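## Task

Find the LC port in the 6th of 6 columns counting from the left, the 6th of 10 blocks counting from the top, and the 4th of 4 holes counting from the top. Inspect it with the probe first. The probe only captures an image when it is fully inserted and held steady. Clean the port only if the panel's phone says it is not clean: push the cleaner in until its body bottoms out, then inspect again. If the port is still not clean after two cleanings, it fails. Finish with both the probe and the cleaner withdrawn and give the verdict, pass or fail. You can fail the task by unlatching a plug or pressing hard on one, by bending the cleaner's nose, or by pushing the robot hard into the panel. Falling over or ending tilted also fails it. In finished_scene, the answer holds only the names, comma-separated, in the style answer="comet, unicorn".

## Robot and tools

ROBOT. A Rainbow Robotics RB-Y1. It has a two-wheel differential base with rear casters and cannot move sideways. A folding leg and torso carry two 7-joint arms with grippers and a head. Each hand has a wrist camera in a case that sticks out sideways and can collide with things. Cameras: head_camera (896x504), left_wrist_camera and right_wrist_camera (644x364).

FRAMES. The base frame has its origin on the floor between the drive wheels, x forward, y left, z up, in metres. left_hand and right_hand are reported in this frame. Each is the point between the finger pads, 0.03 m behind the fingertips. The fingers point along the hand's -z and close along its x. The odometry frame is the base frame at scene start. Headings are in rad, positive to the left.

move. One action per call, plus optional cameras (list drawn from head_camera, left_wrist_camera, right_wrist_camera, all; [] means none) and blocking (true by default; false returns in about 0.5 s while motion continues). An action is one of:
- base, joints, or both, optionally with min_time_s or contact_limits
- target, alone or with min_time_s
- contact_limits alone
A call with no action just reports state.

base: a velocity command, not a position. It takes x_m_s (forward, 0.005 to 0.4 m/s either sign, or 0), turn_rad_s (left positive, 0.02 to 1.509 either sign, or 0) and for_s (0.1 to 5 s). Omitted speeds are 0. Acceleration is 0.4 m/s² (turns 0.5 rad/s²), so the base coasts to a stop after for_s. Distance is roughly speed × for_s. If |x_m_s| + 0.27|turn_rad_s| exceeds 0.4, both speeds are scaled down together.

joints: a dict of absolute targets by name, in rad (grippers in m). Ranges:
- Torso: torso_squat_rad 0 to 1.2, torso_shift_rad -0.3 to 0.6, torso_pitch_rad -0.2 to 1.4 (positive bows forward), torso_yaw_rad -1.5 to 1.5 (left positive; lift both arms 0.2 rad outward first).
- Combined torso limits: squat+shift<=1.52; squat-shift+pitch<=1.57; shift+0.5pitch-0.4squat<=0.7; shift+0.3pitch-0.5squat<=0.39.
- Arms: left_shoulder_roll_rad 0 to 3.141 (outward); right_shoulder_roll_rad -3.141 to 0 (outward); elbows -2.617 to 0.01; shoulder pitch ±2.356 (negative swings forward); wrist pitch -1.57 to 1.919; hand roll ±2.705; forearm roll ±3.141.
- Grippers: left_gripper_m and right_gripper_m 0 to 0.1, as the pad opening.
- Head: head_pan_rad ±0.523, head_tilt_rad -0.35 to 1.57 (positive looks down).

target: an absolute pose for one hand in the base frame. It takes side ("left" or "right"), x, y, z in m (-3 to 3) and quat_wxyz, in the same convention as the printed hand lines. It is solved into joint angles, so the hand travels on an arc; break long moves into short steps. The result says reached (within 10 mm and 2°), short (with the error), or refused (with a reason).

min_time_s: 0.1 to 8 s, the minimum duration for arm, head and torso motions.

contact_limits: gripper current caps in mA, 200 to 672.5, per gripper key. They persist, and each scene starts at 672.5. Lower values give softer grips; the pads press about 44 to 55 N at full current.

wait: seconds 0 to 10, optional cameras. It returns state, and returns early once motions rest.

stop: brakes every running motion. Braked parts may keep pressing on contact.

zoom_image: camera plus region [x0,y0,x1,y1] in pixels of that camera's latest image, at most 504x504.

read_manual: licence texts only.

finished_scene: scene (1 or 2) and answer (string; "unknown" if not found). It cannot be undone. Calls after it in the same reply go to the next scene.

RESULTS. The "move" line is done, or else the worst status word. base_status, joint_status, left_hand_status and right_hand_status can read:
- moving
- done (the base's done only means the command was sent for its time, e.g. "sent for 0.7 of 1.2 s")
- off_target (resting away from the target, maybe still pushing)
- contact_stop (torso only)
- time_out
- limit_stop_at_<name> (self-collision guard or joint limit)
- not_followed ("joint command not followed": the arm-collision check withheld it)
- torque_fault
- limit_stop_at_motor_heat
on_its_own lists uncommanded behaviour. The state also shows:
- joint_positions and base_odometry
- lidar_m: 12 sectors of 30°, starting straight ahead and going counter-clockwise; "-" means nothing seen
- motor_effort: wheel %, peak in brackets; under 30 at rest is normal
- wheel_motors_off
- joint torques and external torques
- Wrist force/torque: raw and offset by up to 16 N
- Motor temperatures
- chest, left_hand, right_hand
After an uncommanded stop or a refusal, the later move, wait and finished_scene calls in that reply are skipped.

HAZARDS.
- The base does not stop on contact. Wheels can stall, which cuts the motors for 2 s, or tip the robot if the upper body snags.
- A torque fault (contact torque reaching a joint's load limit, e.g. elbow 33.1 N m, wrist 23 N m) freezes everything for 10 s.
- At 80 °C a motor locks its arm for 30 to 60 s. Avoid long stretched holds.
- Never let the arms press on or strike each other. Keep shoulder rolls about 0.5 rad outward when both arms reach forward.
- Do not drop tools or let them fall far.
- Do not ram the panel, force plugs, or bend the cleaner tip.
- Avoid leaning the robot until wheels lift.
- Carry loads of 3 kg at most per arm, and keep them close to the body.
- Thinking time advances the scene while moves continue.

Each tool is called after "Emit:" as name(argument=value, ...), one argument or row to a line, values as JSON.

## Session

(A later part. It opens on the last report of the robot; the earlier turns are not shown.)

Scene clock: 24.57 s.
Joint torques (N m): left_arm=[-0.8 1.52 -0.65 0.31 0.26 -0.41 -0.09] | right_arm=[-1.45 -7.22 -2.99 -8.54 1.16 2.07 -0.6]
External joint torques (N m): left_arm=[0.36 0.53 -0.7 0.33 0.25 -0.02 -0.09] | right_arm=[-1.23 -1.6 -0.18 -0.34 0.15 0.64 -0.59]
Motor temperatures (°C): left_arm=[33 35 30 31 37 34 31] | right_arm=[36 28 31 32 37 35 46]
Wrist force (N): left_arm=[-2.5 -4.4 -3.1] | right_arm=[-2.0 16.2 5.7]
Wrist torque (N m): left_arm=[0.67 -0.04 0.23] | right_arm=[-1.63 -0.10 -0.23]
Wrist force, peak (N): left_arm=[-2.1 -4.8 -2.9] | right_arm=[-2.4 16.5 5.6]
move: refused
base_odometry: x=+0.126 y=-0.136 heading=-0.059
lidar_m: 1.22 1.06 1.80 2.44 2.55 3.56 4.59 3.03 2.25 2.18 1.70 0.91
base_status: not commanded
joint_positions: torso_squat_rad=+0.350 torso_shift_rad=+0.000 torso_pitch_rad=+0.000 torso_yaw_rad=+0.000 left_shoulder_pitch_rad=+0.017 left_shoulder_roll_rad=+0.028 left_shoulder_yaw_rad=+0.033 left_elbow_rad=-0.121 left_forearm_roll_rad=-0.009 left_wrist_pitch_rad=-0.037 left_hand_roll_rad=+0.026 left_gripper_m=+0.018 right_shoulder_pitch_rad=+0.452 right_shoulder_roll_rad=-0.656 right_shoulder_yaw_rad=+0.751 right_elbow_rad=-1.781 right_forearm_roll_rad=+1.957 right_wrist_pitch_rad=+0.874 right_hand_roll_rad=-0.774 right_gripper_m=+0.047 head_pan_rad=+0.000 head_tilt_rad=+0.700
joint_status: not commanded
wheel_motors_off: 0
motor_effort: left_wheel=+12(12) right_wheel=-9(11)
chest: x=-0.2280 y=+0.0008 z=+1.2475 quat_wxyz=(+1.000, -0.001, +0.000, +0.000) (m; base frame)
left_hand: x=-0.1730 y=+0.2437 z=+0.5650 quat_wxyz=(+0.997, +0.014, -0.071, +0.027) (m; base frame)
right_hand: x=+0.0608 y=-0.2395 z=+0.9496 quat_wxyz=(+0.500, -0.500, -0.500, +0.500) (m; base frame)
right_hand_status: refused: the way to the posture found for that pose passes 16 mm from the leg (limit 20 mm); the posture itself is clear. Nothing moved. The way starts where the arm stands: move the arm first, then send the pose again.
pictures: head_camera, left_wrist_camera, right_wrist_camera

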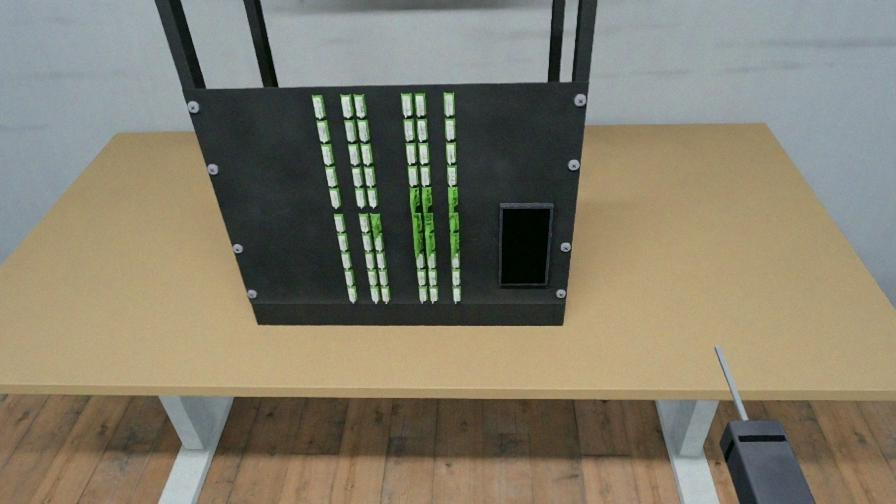

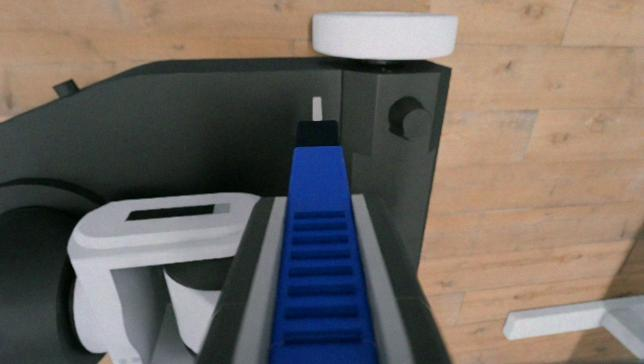

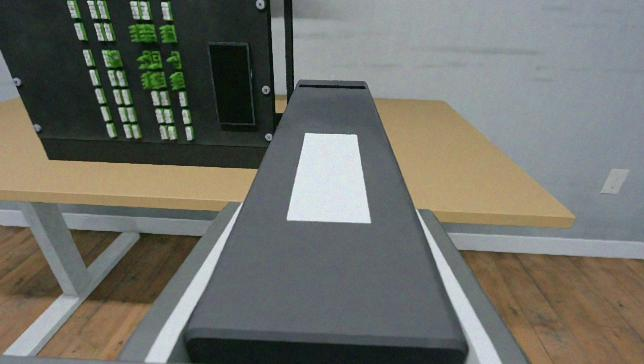

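Emit:
move(
  target={"side":"right","x":0.22,"y":-0.2,"z":0.955,"quat_wxyz":[0.5,-0.5,-0.5,0.5]},
  min_time_s=2,
  cameras=[],
)

Emit:
move(
  target={"side":"right","x":0.21,"y":-0.02,"z":0.955,"quat_wxyz":[0.5,-0.5,-0.5,0.5]},
  min_time_s=2,
)

Emit:
zoom_image(
  camera="right_wrist_camera",
  region=[220, 0, 420, 160],
)

Emit:
zoom_image(
  camera="head_camera",
  region=[370, 150, 570, 350],
)

Scene clock: 27.53 s.
Joint torques (N m): left_arm=[-0.65 1.69 -0.52 0.13 0.28 -0.32 -0.11] | right_arm=[-10.68 -1.81 -5.66 -8.74 0.67 1.48 0.13]
External joint torques (N m): left_arm=[0.51 0.71 -0.57 0.15 0.27 0.07 -0.1] | right_arm=[-1.6 1.23 -1.59 0.37 -0.23 0.36 0.13]
Motor temperatures (°C): left_arm=[33 35 30 31 37 34 31] | right_arm=[36 28 31 32 37 35 46]
Wrist force (N): left_arm=[-2.4 -4.3 -3.2] | right_arm=[-2.5 16.3 5.6]
Wrist torque (N m): left_arm=[0.65 -0.04 0.25] | right_arm=[-1.62 -0.13 -0.23]
Wrist force, peak (N): left_arm=[-2.5 -4.5 -3.3] | right_arm=[-2.1 16.7 5.5]
move: done
base_odometry: x=+0.126 y=-0.136 heading=-0.059
lidar_m: 1.22 1.06 1.81 2.44 2.55 3.57 4.59 3.03 2.26 2.19 1.70 0.92
base_status: not commanded
joint_positions: torso_squat_rad=+0.350 torso_shift_rad=+0.000 torso_pitch_rad=+0.000 torso_yaw_rad=+0.000 left_shoulder_pitch_rad=+0.017 left_shoulder_roll_rad=+0.028 left_shoulder_yaw_rad=+0.033 left_elbow_rad=-0.121 left_forearm_roll_rad=-0.009 left_wrist_pitch_rad=-0.037 left_hand_roll_rad=+0.026 left_gripper_m=+0.018 right_shoulder_pitch_rad=+0.039 right_shoulder_roll_rad=-0.415 right_shoulder_yaw_rad=+0.630 right_elbow_rad=-1.504 right_forearm_roll_rad=+1.722 right_wrist_pitch_rad=+0.639 right_hand_roll_rad=-0.577 right_gripper_m=+0.047 head_pan_rad=+0.000 head_tilt_rad=+0.700
joint_status: all done
wheel_motors_off: 0
motor_effort: left_wheel=+12(12) right_wheel=-8(11)
chest: x=-0.2280 y=+0.0008 z=+1.2475 quat_wxyz=(+1.000, -0.001, +0.000, +0.000) (m; base frame)
left_hand: x=-0.1730 y=+0.2437 z=+0.5650 quat_wxyz=(+0.997, +0.014, -0.071, +0.027) (m; base frame)
right_hand: x=+0.2194 y=-0.2001 z=+0.9552 quat_wxyz=(+0.500, -0.500, -0.499, +0.501) (m; base frame)
right_hand_status: reached (checked arc, planned for 2.0 s): 1 mm and 0.1 deg off.
pictures: none
No camera images: "cameras" was empty.

Scene clock: 29.87 s.
Joint torques (N m): left_arm=[-0.57 1.57 -0.22 0.09 0.25 -0.38 0] | right_arm=[-11.62 8.14 -0.36 -9.11 1.69 1.11 -0.04]
External joint torques (N m): left_arm=[0.58 0.59 -0.27 0.12 0.24 0.01 0.01] | right_arm=[-1.65 1.28 0.34 0.45 0.3 0.38 -0.04]
Motor temperatures (°C): left_arm=[33 35 30 31 37 34 31] | right_arm=[36 28 31 32 37 35 46]
Wrist force (N): left_arm=[-2.6 -4.2 -2.4] | right_arm=[-2.1 16.6 5.1]
Wrist torque (N m): left_arm=[0.63 -0.05 0.25] | right_arm=[-1.68 -0.09 -0.24]
Wrist force, peak (N): left_arm=[-2.6 -4.8 -2.9] | right_arm=[-2.1 16.9 5.4]
move: done
base_odometry: x=+0.126 y=-0.136 heading=-0.059
lidar_m: 1.22 1.05 1.79 2.44 2.56 3.56 4.59 3.02 2.25 2.18 1.70 0.91
base_status: not commanded
joint_positions: torso_squat_rad=+0.350 torso_shift_rad=+0.000 torso_pitch_rad=+0.000 torso_yaw_rad=+0.000 left_shoulder_pitch_rad=+0.017 left_shoulder_roll_rad=+0.028 left_shoulder_yaw_rad=+0.033 left_elbow_rad=-0.121 left_forearm_roll_rad=-0.009 left_wrist_pitch_rad=-0.037 left_hand_roll_rad=+0.026 left_gripper_m=+0.018 right_shoulder_pitch_rad=-0.103 right_shoulder_roll_rad=+0.000 right_shoulder_yaw_rad=+0.827 right_elbow_rad=-1.228 right_forearm_roll_rad=+1.736 right_wrist_pitch_rad=+0.873 right_hand_roll_rad=-0.367 right_gripper_m=+0.047 head_pan_rad=+0.000 head_tilt_rad=+0.700
joint_status: all done
wheel_motors_off: 0
motor_effort: left_wheel=+12(12) right_wheel=-9(11)
chest: x=-0.2280 y=+0.0008 z=+1.2475 quat_wxyz=(+1.000, -0.001, +0.000, +0.000) (m; base frame)
left_hand: x=-0.1730 y=+0.2437 z=+0.5650 quat_wxyz=(+0.997, +0.014, -0.071, +0.027) (m; base frame)
right_hand: x=+0.2099 y=-0.0203 z=+0.9548 quat_wxyz=(+0.500, -0.500, -0.500, +0.500) (m; base frame)
right_hand_status: reached (checked arc, planned for 2.0 s): 0 mm and 0.0 deg off.
pictures: head_camera, left_wrist_camera, right_wrist_camera

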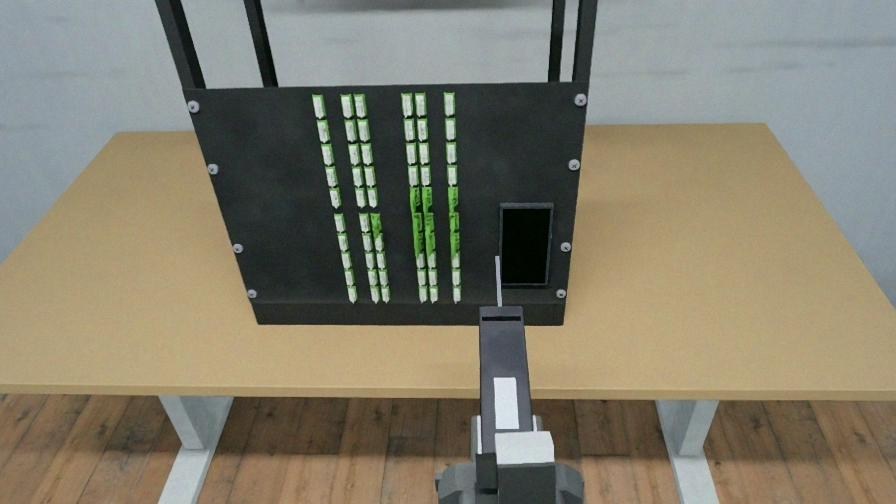

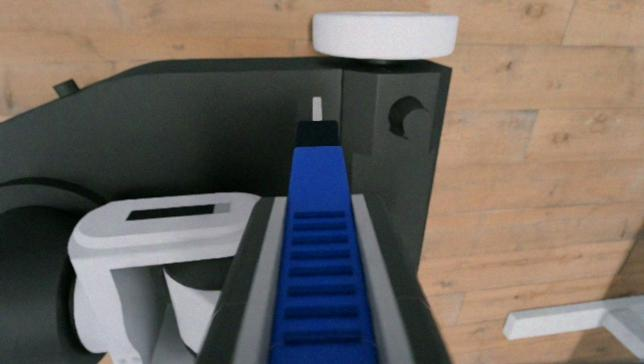

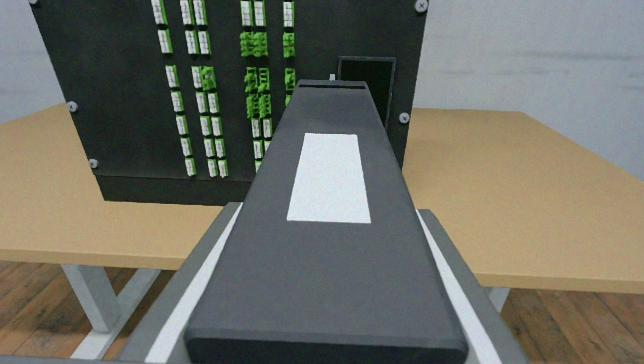

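Scaled by 2.520 from the camera's 644x364 image, which has a finer 920x520 frame.

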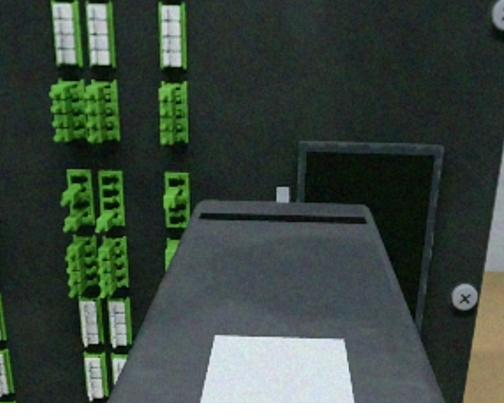

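Scaled by 2.520 from the camera's 896x504 image, which has a finer 1280x720 frame.

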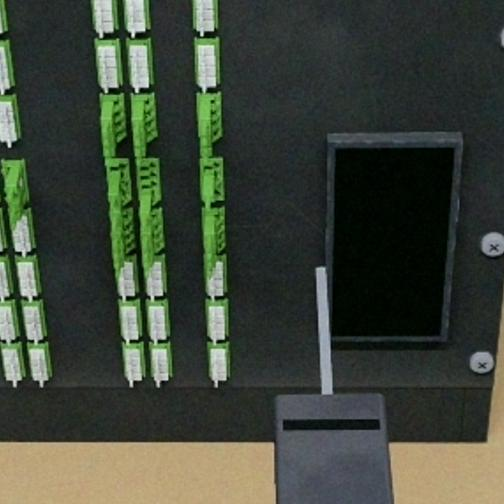

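Emit:
move(
  target={"side":"right","x":0.21,"y":0.026,"z":0.936,"quat_wxyz":[0.5,-0.5,-0.5,0.5]},
  min_time_s=1.5,
  cameras=["head_camera","right_wrist_camera"],
)

Emit:
zoom_image(
  camera="right_wrist_camera",
  region=[280, 10, 380, 110],
)

Emit:
zoom_image(
  camera="head_camera",
  region=[400, 170, 500, 270],
)

Scene clock: 32.87 s.
Joint torques (N m): left_arm=[-0.86 1.8 -0.33 0.05 0.29 -0.43 0.01] | right_arm=[-14.82 6.03 -3.86 -4.53 2.02 1.36 -0.45]
External joint torques (N m): left_arm=[0.3 0.82 -0.38 0.07 0.28 -0.04 0.02] | right_arm=[-0.96 1.1 0.51 0.31 0.35 0.25 -0.45]
Motor temperatures (°C): left_arm=[33 35 30 31 37 34 31] | right_arm=[36 28 31 32 37 35 46]
Wrist force (N): left_arm=[-2.0 -4.5 -3.4] | right_arm=[-2.2 16.4 5.6]
Wrist torque (N m): left_arm=[0.67 0.00 0.24] | right_arm=[-1.64 -0.11 -0.24]
Wrist force, peak (N): left_arm=[-2.0 -4.8 -3.4] | right_arm=[-3.2 17.0 5.3]
move: done
base_odometry: x=+0.126 y=-0.136 heading=-0.059
lidar_m: 1.22 1.06 1.80 2.43 2.55 3.55 4.60 3.02 2.25 2.18 1.70 0.91
base_status: not commanded
joint_positions: torso_squat_rad=+0.350 torso_shift_rad=+0.000 torso_pitch_rad=+0.000 torso_yaw_rad=+0.000 left_shoulder_pitch_rad=+0.017 left_shoulder_roll_rad=+0.028 left_shoulder_yaw_rad=+0.033 left_elbow_rad=-0.121 left_forearm_roll_rad=-0.009 left_wrist_pitch_rad=-0.037 left_hand_roll_rad=+0.026 left_gripper_m=+0.018 right_shoulder_pitch_rad=-0.615 right_shoulder_roll_rad=+0.000 right_shoulder_yaw_rad=+1.543 right_elbow_rad=-0.938 right_forearm_roll_rad=+0.987 right_wrist_pitch_rad=+1.372 right_hand_roll_rad=-0.572 right_gripper_m=+0.047 head_pan_rad=+0.000 head_tilt_rad=+0.700
joint_status: all done
wheel_motors_off: 0
motor_effort: left_wheel=+12(12) right_wheel=-8(11)
chest: x=-0.2280 y=+0.0008 z=+1.2475 quat_wxyz=(+1.000, -0.001, +0.000, +0.000) (m; base frame)
left_hand: x=-0.1730 y=+0.2437 z=+0.5650 quat_wxyz=(+0.997, +0.014, -0.071, +0.027) (m; base frame)
right_hand: x=+0.2099 y=+0.0254 z=+0.9361 quat_wxyz=(+0.499, -0.494, -0.500, +0.506) (m; base frame)
right_hand_status: reached (checked arc, planned for 1.5 s): 1 mm and 1.0 deg off.
pictures: head_camera, right_wrist_camera

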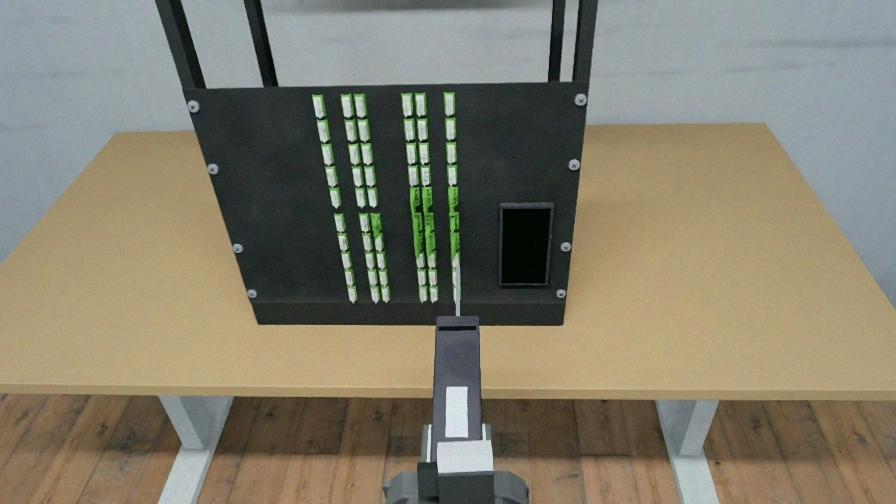

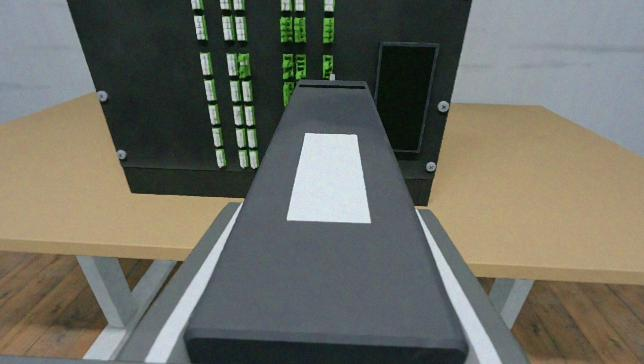

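Scaled by 5.040 from the camera's 644x364 image, which has a finer 920x520 frame.

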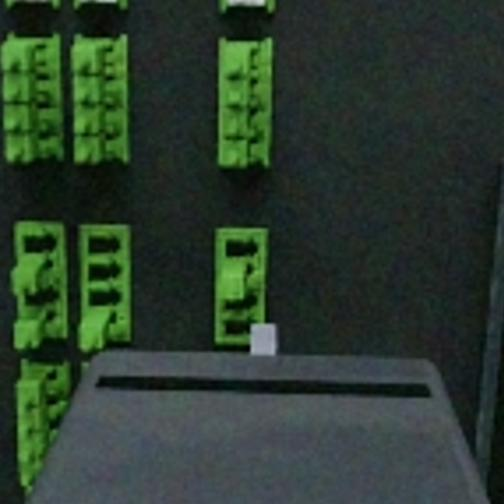

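Scaled by 5.040 from the camera's 896x504 image, which has a finer 1280x720 frame.

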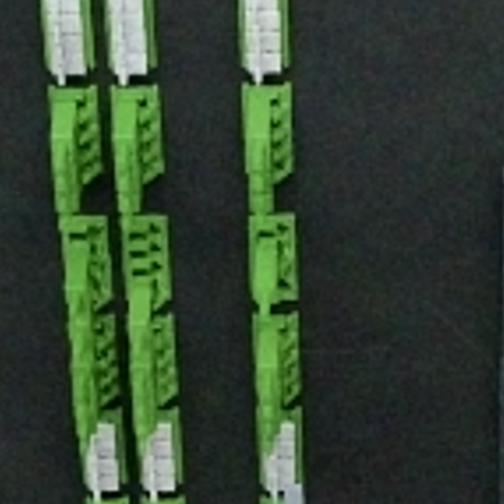

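Emit:
move(
  target={"side":"right","x":0.2,"y":-0.16,"z":0.95,"quat_wxyz":[0.5,-0.5,-0.5,0.5]},
  min_time_s=2,
  cameras=[],
)

Emit:
move(
  joints={"left_shoulder_roll_rad":0.3},
  cameras=[],
)

Emit:
move(
  joints={"torso_yaw_rad":0.3,"head_pan_rad":-0.3},
)

Scene clock: 36.57 s.
Joint torques (N m): left_arm=[-0.57 1.67 -0.01 0.04 0.24 -0.37 -0.15] | right_arm=[-12.07 -6.74 -6.25 -5 2.07 1.79 -0.52]
External joint torques (N m): left_arm=[0.58 0.68 -0.06 0.06 0.24 0.02 -0.14] | right_arm=[1.23 -1.86 0.06 -0.39 0.49 0.54 -0.51]
Motor temperatures (°C): left_arm=[33 35 30 31 37 34 31] | right_arm=[37 28 31 32 37 35 46]
Wrist force (N): left_arm=[-1.9 -4.7 -3.0] | right_arm=[-2.6 16.3 5.4]
Wrist torque (N m): left_arm=[0.70 0.03 0.25] | right_arm=[-1.60 -0.16 -0.23]
Wrist force, peak (N): left_arm=[-2.1 -4.9 -3.2] | right_arm=[-2.5 16.8 5.7]
move: done
base_odometry: x=+0.126 y=-0.136 heading=-0.059
lidar_m: 1.22 1.06 1.79 2.43 2.55 3.58 4.59 3.03 2.25 2.18 1.71 0.91
base_status: not commanded
joint_positions: torso_squat_rad=+0.350 torso_shift_rad=+0.000 torso_pitch_rad=+0.000 torso_yaw_rad=+0.000 left_shoulder_pitch_rad=+0.017 left_shoulder_roll_rad=+0.028 left_shoulder_yaw_rad=+0.033 left_elbow_rad=-0.121 left_forearm_roll_rad=-0.009 left_wrist_pitch_rad=-0.037 left_hand_roll_rad=+0.026 left_gripper_m=+0.018 right_shoulder_pitch_rad=-0.549 right_shoulder_roll_rad=-0.624 right_shoulder_yaw_rad=+1.594 right_elbow_rad=-1.506 right_forearm_roll_rad=+1.049 right_wrist_pitch_rad=+1.419 right_hand_roll_rad=-0.655 right_gripper_m=+0.047 head_pan_rad=+0.000 head_tilt_rad=+0.700
joint_status: all done
wheel_motors_off: 0
motor_effort: left_wheel=+12(12) right_wheel=-9(11)
chest: x=-0.2280 y=+0.0008 z=+1.2475 quat_wxyz=(+1.000, -0.001, +0.000, +0.000) (m; base frame)
left_hand: x=-0.1730 y=+0.2437 z=+0.5650 quat_wxyz=(+0.997, +0.014, -0.071, +0.027) (m; base frame)
right_hand: x=+0.1997 y=-0.1598 z=+0.9501 quat_wxyz=(+0.500, -0.501, -0.500, +0.499) (m; base frame)
right_hand_status: reached (checked arc, planned for 2.0 s): 0 mm and 0.2 deg off.
pictures: none
No camera images: "cameras" was empty.

Scene clock: 37.77 s.
Joint torques (N m): left_arm=[-0.38 7.94 0.2 0.11 0.21 -0.32 -0.04] | right_arm=[-12.42 -6.28 -6.12 -4.7 1.95 1.7 -0.47]
External joint torques (N m): left_arm=[0.76 -0.83 -0.34 0.22 0.15 0.07 -0.03] | right_arm=[0.89 -1.4 0.18 -0.09 0.36 0.45 -0.46]
Motor temperatures (°C): left_arm=[33 35 30 31 37 34 31] | right_arm=[37 28 31 32 37 35 46]
Wrist force (N): left_arm=[-2.3 -6.2 -2.5] | right_arm=[-2.5 16.2 6.0]
Wrist torque (N m): left_arm=[0.77 -0.04 0.25] | right_arm=[-1.61 -0.13 -0.23]
Wrist force, peak (N): left_arm=[-2.1 -6.6 -2.9] | right_arm=[-2.4 16.6 5.7]
move: done
base_odometry: x=+0.126 y=-0.136 heading=-0.059
lidar_m: 1.22 1.05 1.81 2.43 2.55 3.57 4.60 3.02 2.25 2.18 1.70 0.92
base_status: not commanded
joint_positions: torso_squat_rad=+0.350 torso_shift_rad=+0.000 torso_pitch_rad=+0.000 torso_yaw_rad=+0.000 left_shoulder_pitch_rad=+0.017 left_shoulder_roll_rad=+0.300 left_shoulder_yaw_rad=+0.033 left_elbow_rad=-0.121 left_forearm_roll_rad=-0.009 left_wrist_pitch_rad=-0.037 left_hand_roll_rad=+0.026 left_gripper_m=+0.018 right_shoulder_pitch_rad=-0.549 right_shoulder_roll_rad=-0.624 right_shoulder_yaw_rad=+1.594 right_elbow_rad=-1.506 right_forearm_roll_rad=+1.049 right_wrist_pitch_rad=+1.419 right_hand_roll_rad=-0.655 right_gripper_m=+0.047 head_pan_rad=+0.000 head_tilt_rad=+0.700
joint_status: all done
wheel_motors_off: 0
motor_effort: left_wheel=+11(12) right_wheel=-10(11)
chest: x=-0.2280 y=+0.0008 z=+1.2475 quat_wxyz=(+1.000, -0.001, +0.000, +0.000) (m; base frame)
left_hand: x=-0.1736 y=+0.4476 z=+0.5991 quat_wxyz=(+0.986, +0.149, -0.073, +0.015) (m; base frame)
right_hand: x=+0.1997 y=-0.1598 z=+0.9501 quat_wxyz=(+0.500, -0.501, -0.500, +0.499) (m; base frame)
pictures: none
No camera images: "cameras" was empty.

Scene clock: 39.07 s.
Joint torques (N m): left_arm=[-0.89 8.01 -0.13 -0.02 0.34 -0.4 -0.06] | right_arm=[-12.97 -6.12 -6.56 -4.41 1.74 1.79 -0.45]
External joint torques (N m): left_arm=[0.23 -0.78 -0.67 0.09 0.28 -0.01 -0.05] | right_arm=[0.33 -1.24 -0.26 0.21 0.15 0.54 -0.44]
Motor temperatures (°C): left_arm=[33 35 30 31 37 34 31] | right_arm=[37 28 31 32 37 35 46]
Wrist force (N): left_arm=[-2.0 -6.2 -2.1] | right_arm=[-2.5 16.5 5.5]
Wrist torque (N m): left_arm=[0.75 0.00 0.26] | right_arm=[-1.63 -0.15 -0.23]
Wrist force, peak (N): left_arm=[-2.5 -6.2 -3.0] | right_arm=[-3.1 16.6 5.9]
move: done
base_odometry: x=+0.126 y=-0.136 heading=-0.059
lidar_m: 1.22 1.05 1.82 2.43 2.55 3.57 4.59 3.02 2.25 2.18 1.70 0.92
base_status: not commanded
joint_positions: torso_squat_rad=+0.350 torso_shift_rad=+0.000 torso_pitch_rad=+0.000 torso_yaw_rad=+0.300 left_shoulder_pitch_rad=+0.017 left_shoulder_roll_rad=+0.300 left_shoulder_yaw_rad=+0.033 left_elbow_rad=-0.121 left_forearm_roll_rad=-0.009 left_wrist_pitch_rad=-0.037 left_hand_roll_rad=+0.026 left_gripper_m=+0.018 right_shoulder_pitch_rad=-0.549 right_shoulder_roll_rad=-0.624 right_shoulder_yaw_rad=+1.594 right_elbow_rad=-1.507 right_forearm_roll_rad=+1.049 right_wrist_pitch_rad=+1.419 right_hand_roll_rad=-0.655 right_gripper_m=+0.047 head_pan_rad=-0.300 head_tilt_rad=+0.700
joint_status: all done
wheel_motors_off: 0
motor_effort: left_wheel=+12(12) right_wheel=-9(12)
chest: x=-0.2280 y=+0.0008 z=+1.2475 quat_wxyz=(+0.989, -0.001, +0.000, +0.149) (m; base frame)
left_hand: x=-0.3085 y=+0.4437 z=+0.5991 quat_wxyz=(+0.973, +0.159, -0.050, +0.162) (m; base frame)
right_hand: x=+0.2279 y=-0.0262 z=+0.9499 quat_wxyz=(+0.420, -0.420, -0.569, +0.568) (m; base frame)
pictures: head_camera, left_wrist_camera, right_wrist_camera

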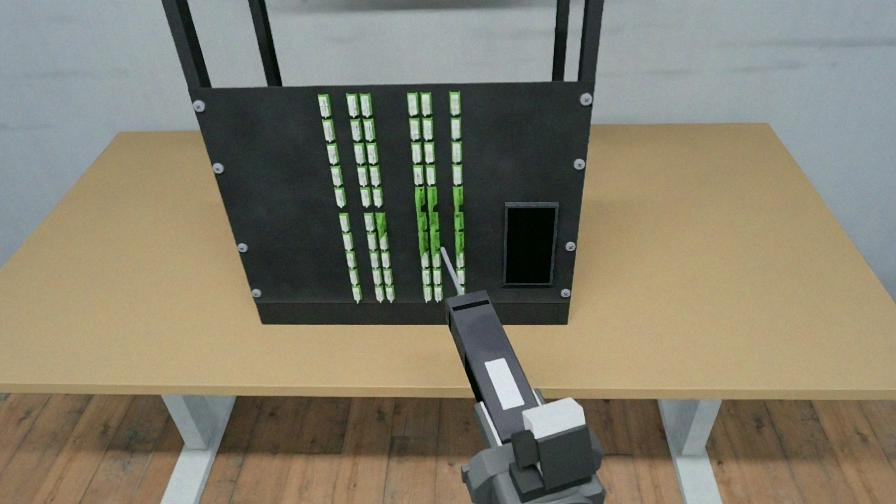

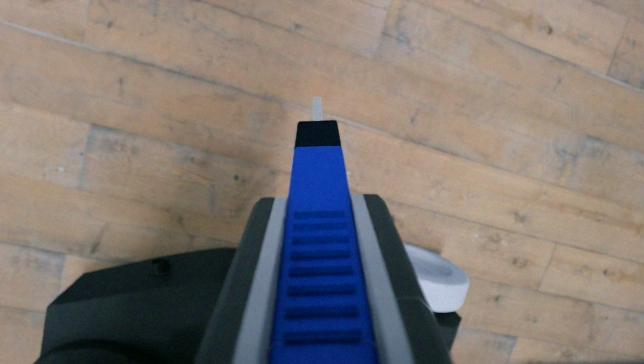

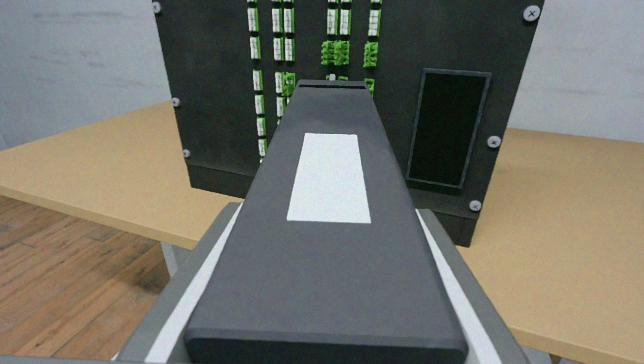

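Emit:
move(
  target={"side":"right","x":0.2,"y":0.03,"z":0.936,"quat_wxyz":[0.5,-0.5,-0.5,0.5]},
  min_time_s=2,
  cameras=["head_camera","right_wrist_camera"],
)

Emit:
zoom_image(
  camera="right_wrist_camera",
  region=[280, 10, 380, 110],
)

Emit:
zoom_image(
  camera="right_wrist_camera",
  region=[60, 0, 320, 220],
)

Emit:
zoom_image(
  camera="right_wrist_camera",
  region=[260, 0, 520, 220],
)

Scene clock: 44.63 s.
Joint torques (N m): left_arm=[-0.59 7.88 0.4 0.01 0.37 -0.37 -0.11] | right_arm=[-11.96 2.98 -6.14 -4.3 1.99 1.41 0.13]
External joint torques (N m): left_arm=[0.53 -0.9 -0.14 0.11 0.31 0.02 -0.11] | right_arm=[1.06 0.95 -1.52 0.95 0.19 0.4 0.14]
Motor temperatures (°C): left_arm=[33 35 30 31 37 34 31] | right_arm=[37 28 31 32 37 35 46]
Wrist force (N): left_arm=[-2.2 -6.2 -2.4] | right_arm=[-2.2 16.4 5.4]
Wrist torque (N m): left_arm=[0.74 -0.01 0.27] | right_arm=[-1.64 -0.13 -0.25]
Wrist force, peak (N): left_arm=[-2.3 -6.4 -2.7] | right_arm=[-2.4 17.0 5.5]
move: done
base_odometry: x=+0.126 y=-0.136 heading=-0.059
lidar_m: 1.22 1.05 1.80 2.44 2.56 3.57 4.60 3.03 2.25 2.18 1.70 0.93
base_status: not commanded
joint_positions: torso_squat_rad=+0.350 torso_shift_rad=+0.000 torso_pitch_rad=+0.000 torso_yaw_rad=+0.300 left_shoulder_pitch_rad=+0.017 left_shoulder_roll_rad=+0.300 left_shoulder_yaw_rad=+0.033 left_elbow_rad=-0.121 left_forearm_roll_rad=-0.009 left_wrist_pitch_rad=-0.037 left_hand_roll_rad=+0.026 left_gripper_m=+0.018 right_shoulder_pitch_rad=-0.513 right_shoulder_roll_rad=-0.200 right_shoulder_yaw_rad=+1.480 right_elbow_rad=-1.179 right_forearm_roll_rad=+0.950 right_wrist_pitch_rad=+1.636 right_hand_roll_rad=-0.513 right_gripper_m=+0.047 head_pan_rad=-0.300 head_tilt_rad=+0.700
joint_status: all done
wheel_motors_off: 0
motor_effort: left_wheel=+11(12) right_wheel=-9(12)
chest: x=-0.2280 y=+0.0008 z=+1.2475 quat_wxyz=(+0.989, -0.001, +0.000, +0.149) (m; base frame)
left_hand: x=-0.3085 y=+0.4437 z=+0.5991 quat_wxyz=(+0.973, +0.159, -0.050, +0.162) (m; base frame)
right_hand: x=+0.1999 y=+0.0298 z=+0.9363 quat_wxyz=(+0.500, -0.499, -0.500, +0.501) (m; base frame)
right_hand_status: reached (checked arc, planned for 2.0 s): 0 mm and 0.2 deg off.
pictures: head_camera, right_wrist_camera

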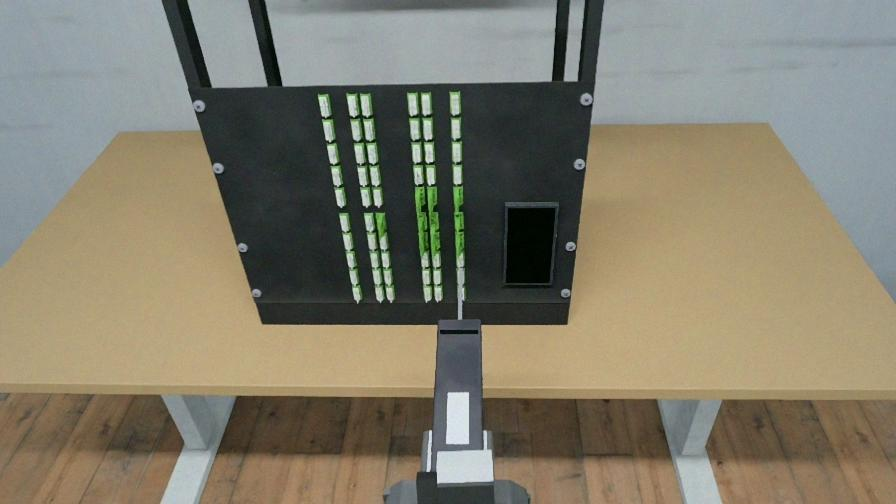

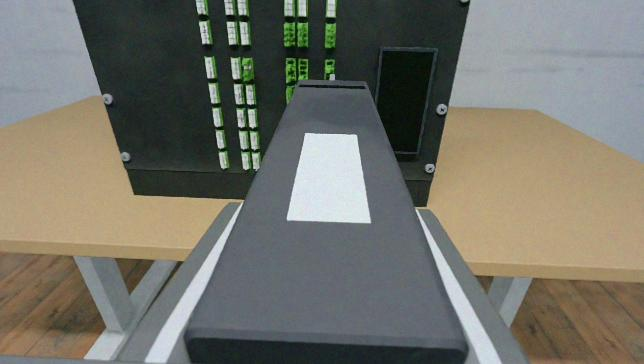

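Scaled by 5.040 from the camera's 644x364 image, which has a finer 920x520 frame.

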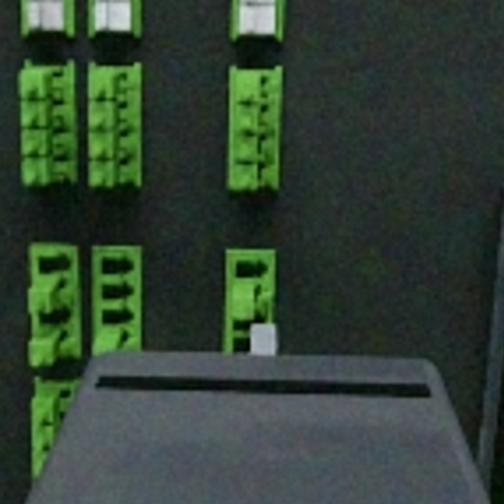

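Scaled by 1.938 from the camera's 644x364 image, which has a finer 920x520 frame.

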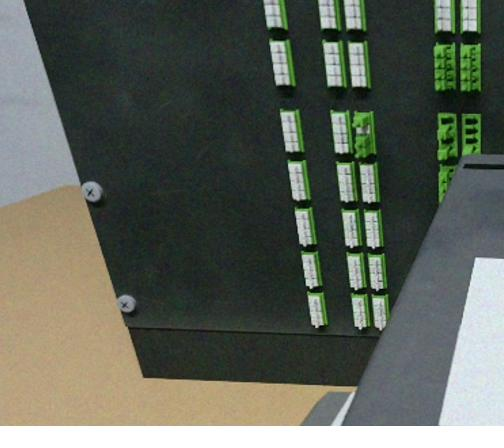

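Scaled by 1.938 from the camera's 644x364 image, which has a finer 920x520 frame.

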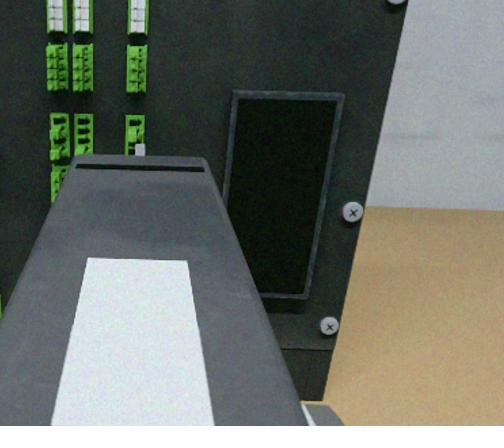

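Emit:
move(
  target={"side":"right","x":0.215,"y":0.037,"z":0.921,"quat_wxyz":[0.5082,-0.5082,-0.4918,0.4918]},
  min_time_s=1.5,
  cameras=["head_camera","right_wrist_camera"],
)

Emit:
zoom_image(
  camera="right_wrist_camera",
  region=[280, 10, 380, 110],
)

Emit:
zoom_image(
  camera="head_camera",
  region=[400, 190, 520, 310],
)

Scene clock: 49.27 s.
Joint torques (N m): left_arm=[-0.98 7.87 0.3 0.01 0.3 -0.45 -0.17] | right_arm=[-14.69 3.87 -5.13 -3.58 1.71 1.42 -0.52]
External joint torques (N m): left_arm=[0.14 -0.92 -0.24 0.12 0.24 -0.07 -0.16] | right_arm=[-1.02 1.02 -1.23 1.01 0 0.27 -0.51]
Motor temperatures (°C): left_arm=[33 35 30 31 37 34 31] | right_arm=[37 28 31 32 37 35 46]
Wrist force (N): left_arm=[-2.2 -5.9 -2.3] | right_arm=[-1.9 16.5 5.5]
Wrist torque (N m): left_arm=[0.73 -0.04 0.23] | right_arm=[-1.65 -0.09 -0.24]
Wrist force, peak (N): left_arm=[-2.2 -6.5 -2.5] | right_arm=[-2.2 16.8 5.6]
move: done
base_odometry: x=+0.126 y=-0.136 heading=-0.059
lidar_m: 1.22 1.05 1.79 2.44 2.55 3.57 4.59 3.02 2.25 2.18 1.70 0.92
base_status: not commanded
joint_positions: torso_squat_rad=+0.350 torso_shift_rad=+0.000 torso_pitch_rad=+0.000 torso_yaw_rad=+0.300 left_shoulder_pitch_rad=+0.017 left_shoulder_roll_rad=+0.300 left_shoulder_yaw_rad=+0.033 left_elbow_rad=-0.121 left_forearm_roll_rad=-0.009 left_wrist_pitch_rad=-0.037 left_hand_roll_rad=+0.026 left_gripper_m=+0.018 right_shoulder_pitch_rad=-0.536 right_shoulder_roll_rad=-0.099 right_shoulder_yaw_rad=+1.457 right_elbow_rad=-0.960 right_forearm_roll_rad=+0.927 right_wrist_pitch_rad=+1.578 right_hand_roll_rad=-0.594 right_gripper_m=+0.047 head_pan_rad=-0.300 head_tilt_rad=+0.700
joint_status: all done
wheel_motors_off: 0
motor_effort: left_wheel=+12(12) right_wheel=-9(12)
chest: x=-0.2280 y=+0.0008 z=+1.2475 quat_wxyz=(+0.989, -0.001, +0.000, +0.149) (m; base frame)
left_hand: x=-0.3085 y=+0.4437 z=+0.5991 quat_wxyz=(+0.973, +0.159, -0.050, +0.162) (m; base frame)
right_hand: x=+0.2147 y=+0.0366 z=+0.9211 quat_wxyz=(+0.508, -0.507, -0.491, +0.493) (m; base frame)
right_hand_status: reached (checked arc, planned for 1.5 s): 0 mm and 0.2 deg off.
pictures: head_camera, right_wrist_camera

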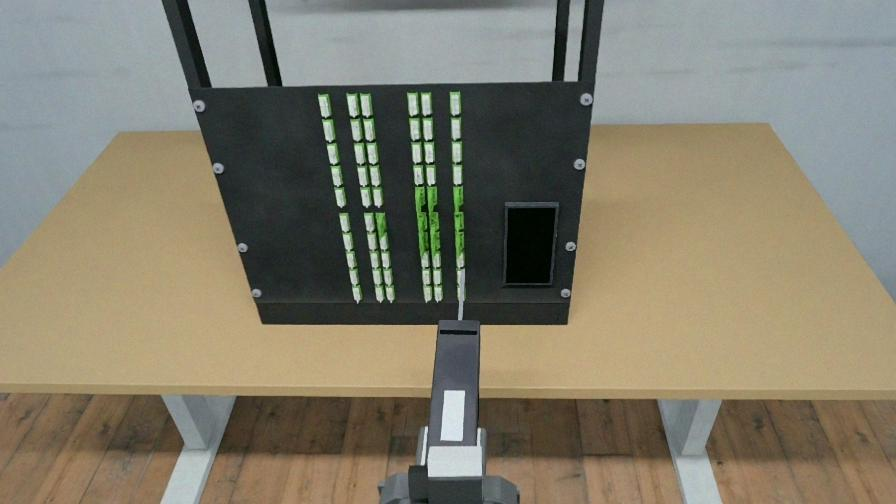

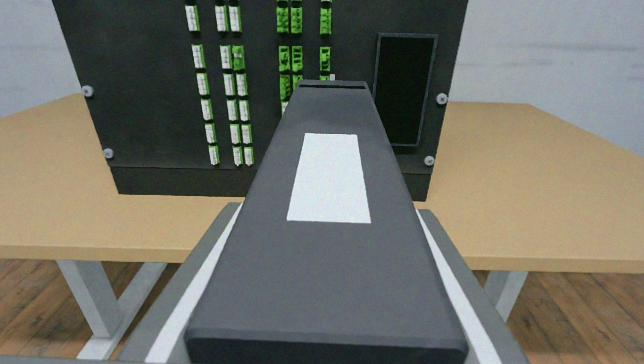

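Scaled by 5.040 from the camera's 644x364 image, which has a finer 920x520 frame.

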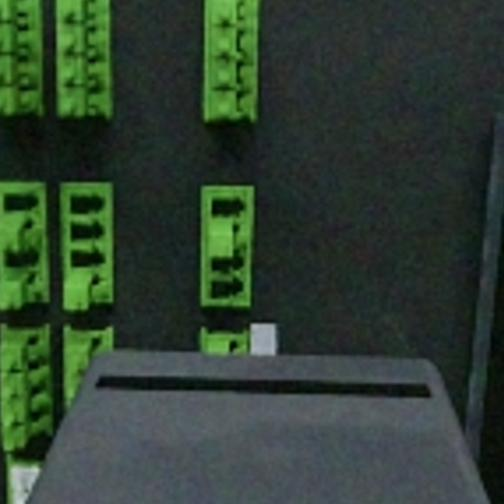

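Scaled by 4.200 from the camera's 896x504 image, which has a finer 1280x720 frame.

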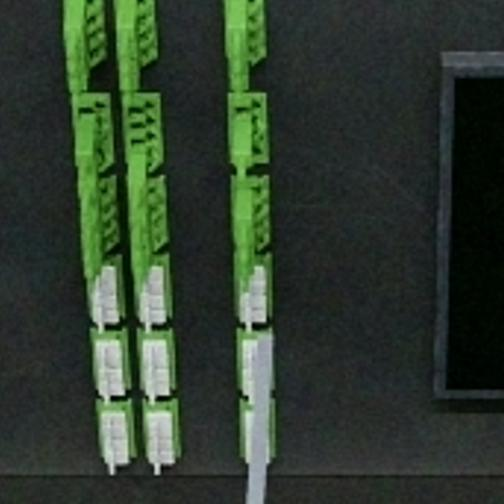

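Emit:
move(
  target={"side":"right","x":0.25,"y":0.0408,"z":0.919,"quat_wxyz":[0.5082,-0.5082,-0.4918,0.4918]},
  min_time_s=2,
  cameras=["head_camera","right_wrist_camera"],
)

Emit:
zoom_image(
  camera="right_wrist_camera",
  region=[290, 20, 370, 100],
)

Emit:
zoom_image(
  camera="head_camera",
  region=[400, 190, 520, 310],
)

Scene clock: 52.37 s.
Joint torques (N m): left_arm=[-0.5 8.33 -0.11 -0.08 0.37 -0.41 -0.17] | right_arm=[-16.63 3.78 -4.53 -2.92 1.65 1.62 -0.55]
External joint torques (N m): left_arm=[0.62 -0.45 -0.65 0.03 0.32 -0.03 -0.17] | right_arm=[-1.42 1.48 -1 0.88 0.05 0.36 -0.54]
Motor temperatures (°C): left_arm=[33 35 30 31 37 34 31] | right_arm=[37 28 31 32 37 35 46]
Wrist force (N): left_arm=[-2.4 -6.0 -2.6] | right_arm=[-2.7 16.6 5.6]
Wrist torque (N m): left_arm=[0.74 -0.04 0.28] | right_arm=[-1.65 -0.17 -0.24]
Wrist force, peak (N): left_arm=[-1.7 -6.8 -2.5] | right_arm=[-2.1 16.9 5.5]
move: done
base_odometry: x=+0.126 y=-0.136 heading=-0.059
lidar_m: 1.22 1.05 1.81 2.43 2.55 3.56 4.59 3.02 2.25 2.19 1.71 0.91
base_status: not commanded
joint_positions: torso_squat_rad=+0.350 torso_shift_rad=+0.000 torso_pitch_rad=+0.000 torso_yaw_rad=+0.300 left_shoulder_pitch_rad=+0.017 left_shoulder_roll_rad=+0.300 left_shoulder_yaw_rad=+0.033 left_elbow_rad=-0.121 left_forearm_roll_rad=-0.009 left_wrist_pitch_rad=-0.037 left_hand_roll_rad=+0.026 left_gripper_m=+0.018 right_shoulder_pitch_rad=-0.599 right_shoulder_roll_rad=-0.054 right_shoulder_yaw_rad=+1.425 right_elbow_rad=-0.789 right_forearm_roll_rad=+0.897 right_wrist_pitch_rad=+1.468 right_hand_roll_rad=-0.660 right_gripper_m=+0.047 head_pan_rad=-0.300 head_tilt_rad=+0.700
joint_status: all done
wheel_motors_off: 0
motor_effort: left_wheel=+12(12) right_wheel=-7(12)
chest: x=-0.2280 y=+0.0008 z=+1.2475 quat_wxyz=(+0.989, -0.001, +0.000, +0.149) (m; base frame)
left_hand: x=-0.3085 y=+0.4437 z=+0.5991 quat_wxyz=(+0.973, +0.159, -0.050, +0.162) (m; base frame)
right_hand: x=+0.2497 y=+0.0402 z=+0.9192 quat_wxyz=(+0.508, -0.507, -0.491, +0.493) (m; base frame)
right_hand_status: reached (checked arc, planned for 2.0 s): 1 mm and 0.3 deg off.
pictures: head_camera, right_wrist_camera

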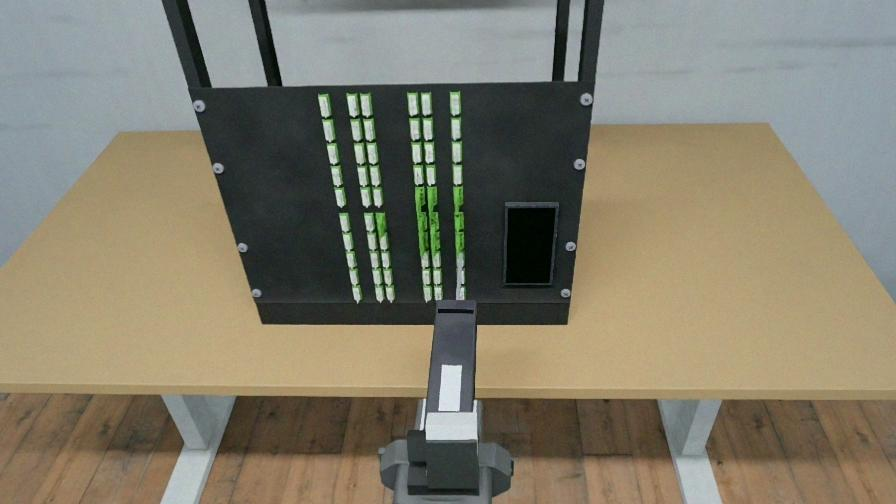

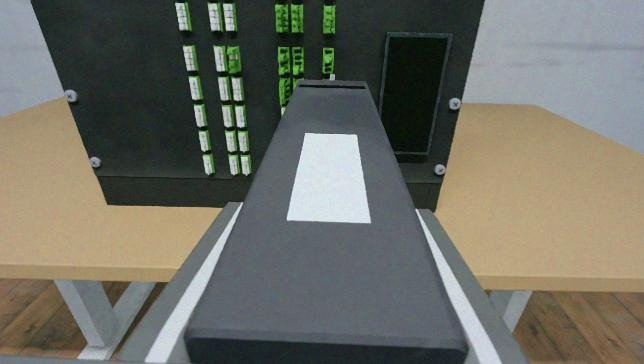

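Scaled by 6.300 from the camera's 644x364 image, which has a finer 920x520 frame.

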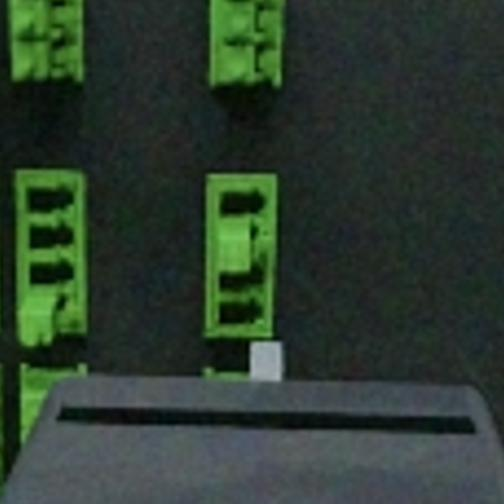

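Scaled by 4.200 from the camera's 896x504 image, which has a finer 1280x720 frame.

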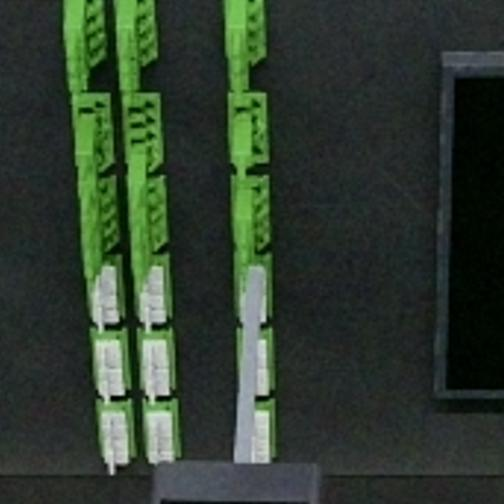

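Emit:
move(
  target={"side":"right","x":0.27,"y":0.0445,"z":0.920,"quat_wxyz":[0.5082,-0.5082,-0.4918,0.4918]},
  min_time_s=1.5,
  cameras=["head_camera","right_wrist_camera"],
)

Emit:
zoom_image(
  camera="right_wrist_camera",
  region=[290, 20, 370, 100],
)

Emit:
zoom_image(
  camera="head_camera",
  region=[400, 190, 520, 310],
)

Scene clock: 56.00 s.
Joint torques (N m): left_arm=[-0.96 8.06 -0.09 0.03 0.31 -0.42 -0.14] | right_arm=[-17.45 3.31 -4.14 -2.41 1.38 1.65 -0.68]
External joint torques (N m): left_arm=[0.16 -0.72 -0.63 0.14 0.25 -0.03 -0.13] | right_arm=[-1.36 1.2 -1.15 0.79 -0.12 0.31 -0.68]
Motor temperatures (°C): left_arm=[33 35 30 31 37 34 31] | right_arm=[37 28 31 32 37 35 46]
Wrist force (N): left_arm=[-2.2 -5.9 -2.6] | right_arm=[-2.3 16.5 5.3]
Wrist torque (N m): left_arm=[0.73 -0.02 0.24] | right_arm=[-1.63 -0.14 -0.24]
Wrist force, peak (N): left_arm=[-1.9 -6.6 -2.8] | right_arm=[-2.2 16.8 5.4]
move: done
base_odometry: x=+0.126 y=-0.136 heading=-0.059
lidar_m: 1.22 1.06 1.81 2.43 2.54 3.57 4.59 3.02 2.25 2.18 1.70 0.93
base_status: not commanded
joint_positions: torso_squat_rad=+0.350 torso_shift_rad=+0.000 torso_pitch_rad=+0.000 torso_yaw_rad=+0.300 left_shoulder_pitch_rad=+0.017 left_shoulder_roll_rad=+0.300 left_shoulder_yaw_rad=+0.033 left_elbow_rad=-0.121 left_forearm_roll_rad=-0.009 left_wrist_pitch_rad=-0.037 left_hand_roll_rad=+0.026 left_gripper_m=+0.018 right_shoulder_pitch_rad=-0.644 right_shoulder_roll_rad=-0.005 right_shoulder_yaw_rad=+1.409 right_elbow_rad=-0.648 right_forearm_roll_rad=+0.884 right_wrist_pitch_rad=+1.394 right_hand_roll_rad=-0.711 right_gripper_m=+0.047 head_pan_rad=-0.300 head_tilt_rad=+0.700
joint_status: all done
wheel_motors_off: 0
motor_effort: left_wheel=+11(12) right_wheel=-9(12)
chest: x=-0.2280 y=+0.0008 z=+1.2475 quat_wxyz=(+0.989, -0.001, +0.000, +0.149) (m; base frame)
left_hand: x=-0.3085 y=+0.4437 z=+0.5991 quat_wxyz=(+0.973, +0.159, -0.050, +0.162) (m; base frame)
right_hand: x=+0.2698 y=+0.0441 z=+0.9200 quat_wxyz=(+0.508, -0.507, -0.491, +0.493) (m; base frame)
right_hand_status: reached (checked arc, planned for 1.5 s): 0 mm and 0.2 deg off.
pictures: head_camera, right_wrist_camera

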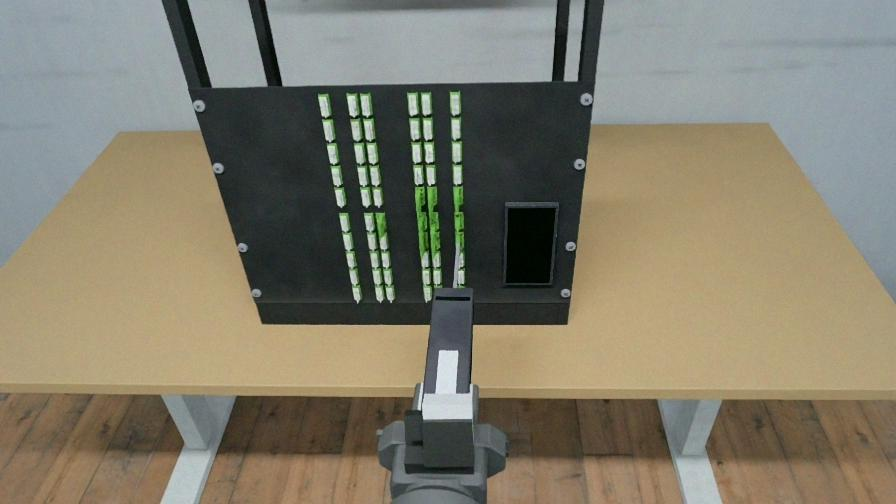

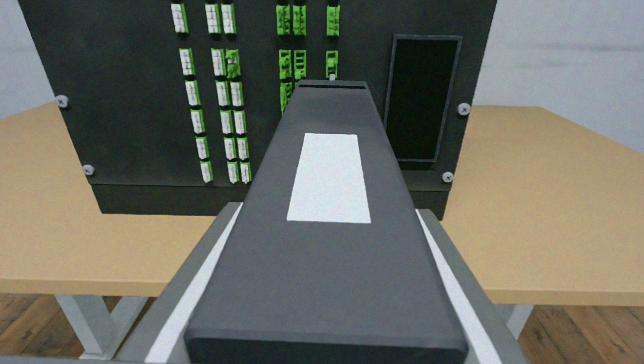

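Scaled by 6.300 from the camera's 644x364 image, which has a finer 920x520 frame.

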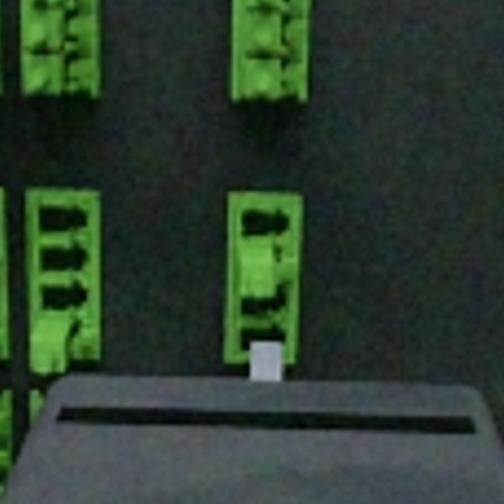

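Scaled by 4.200 from the camera's 896x504 image, which has a finer 1280x720 frame.

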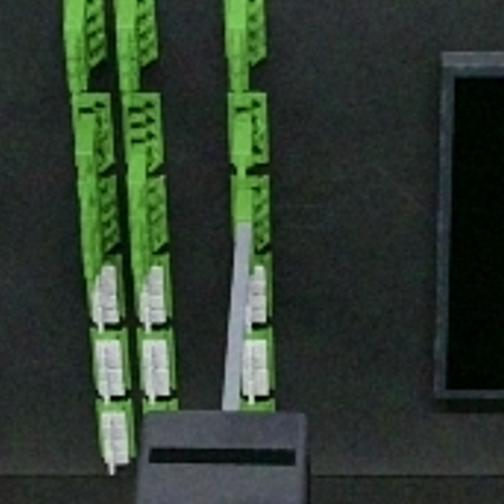

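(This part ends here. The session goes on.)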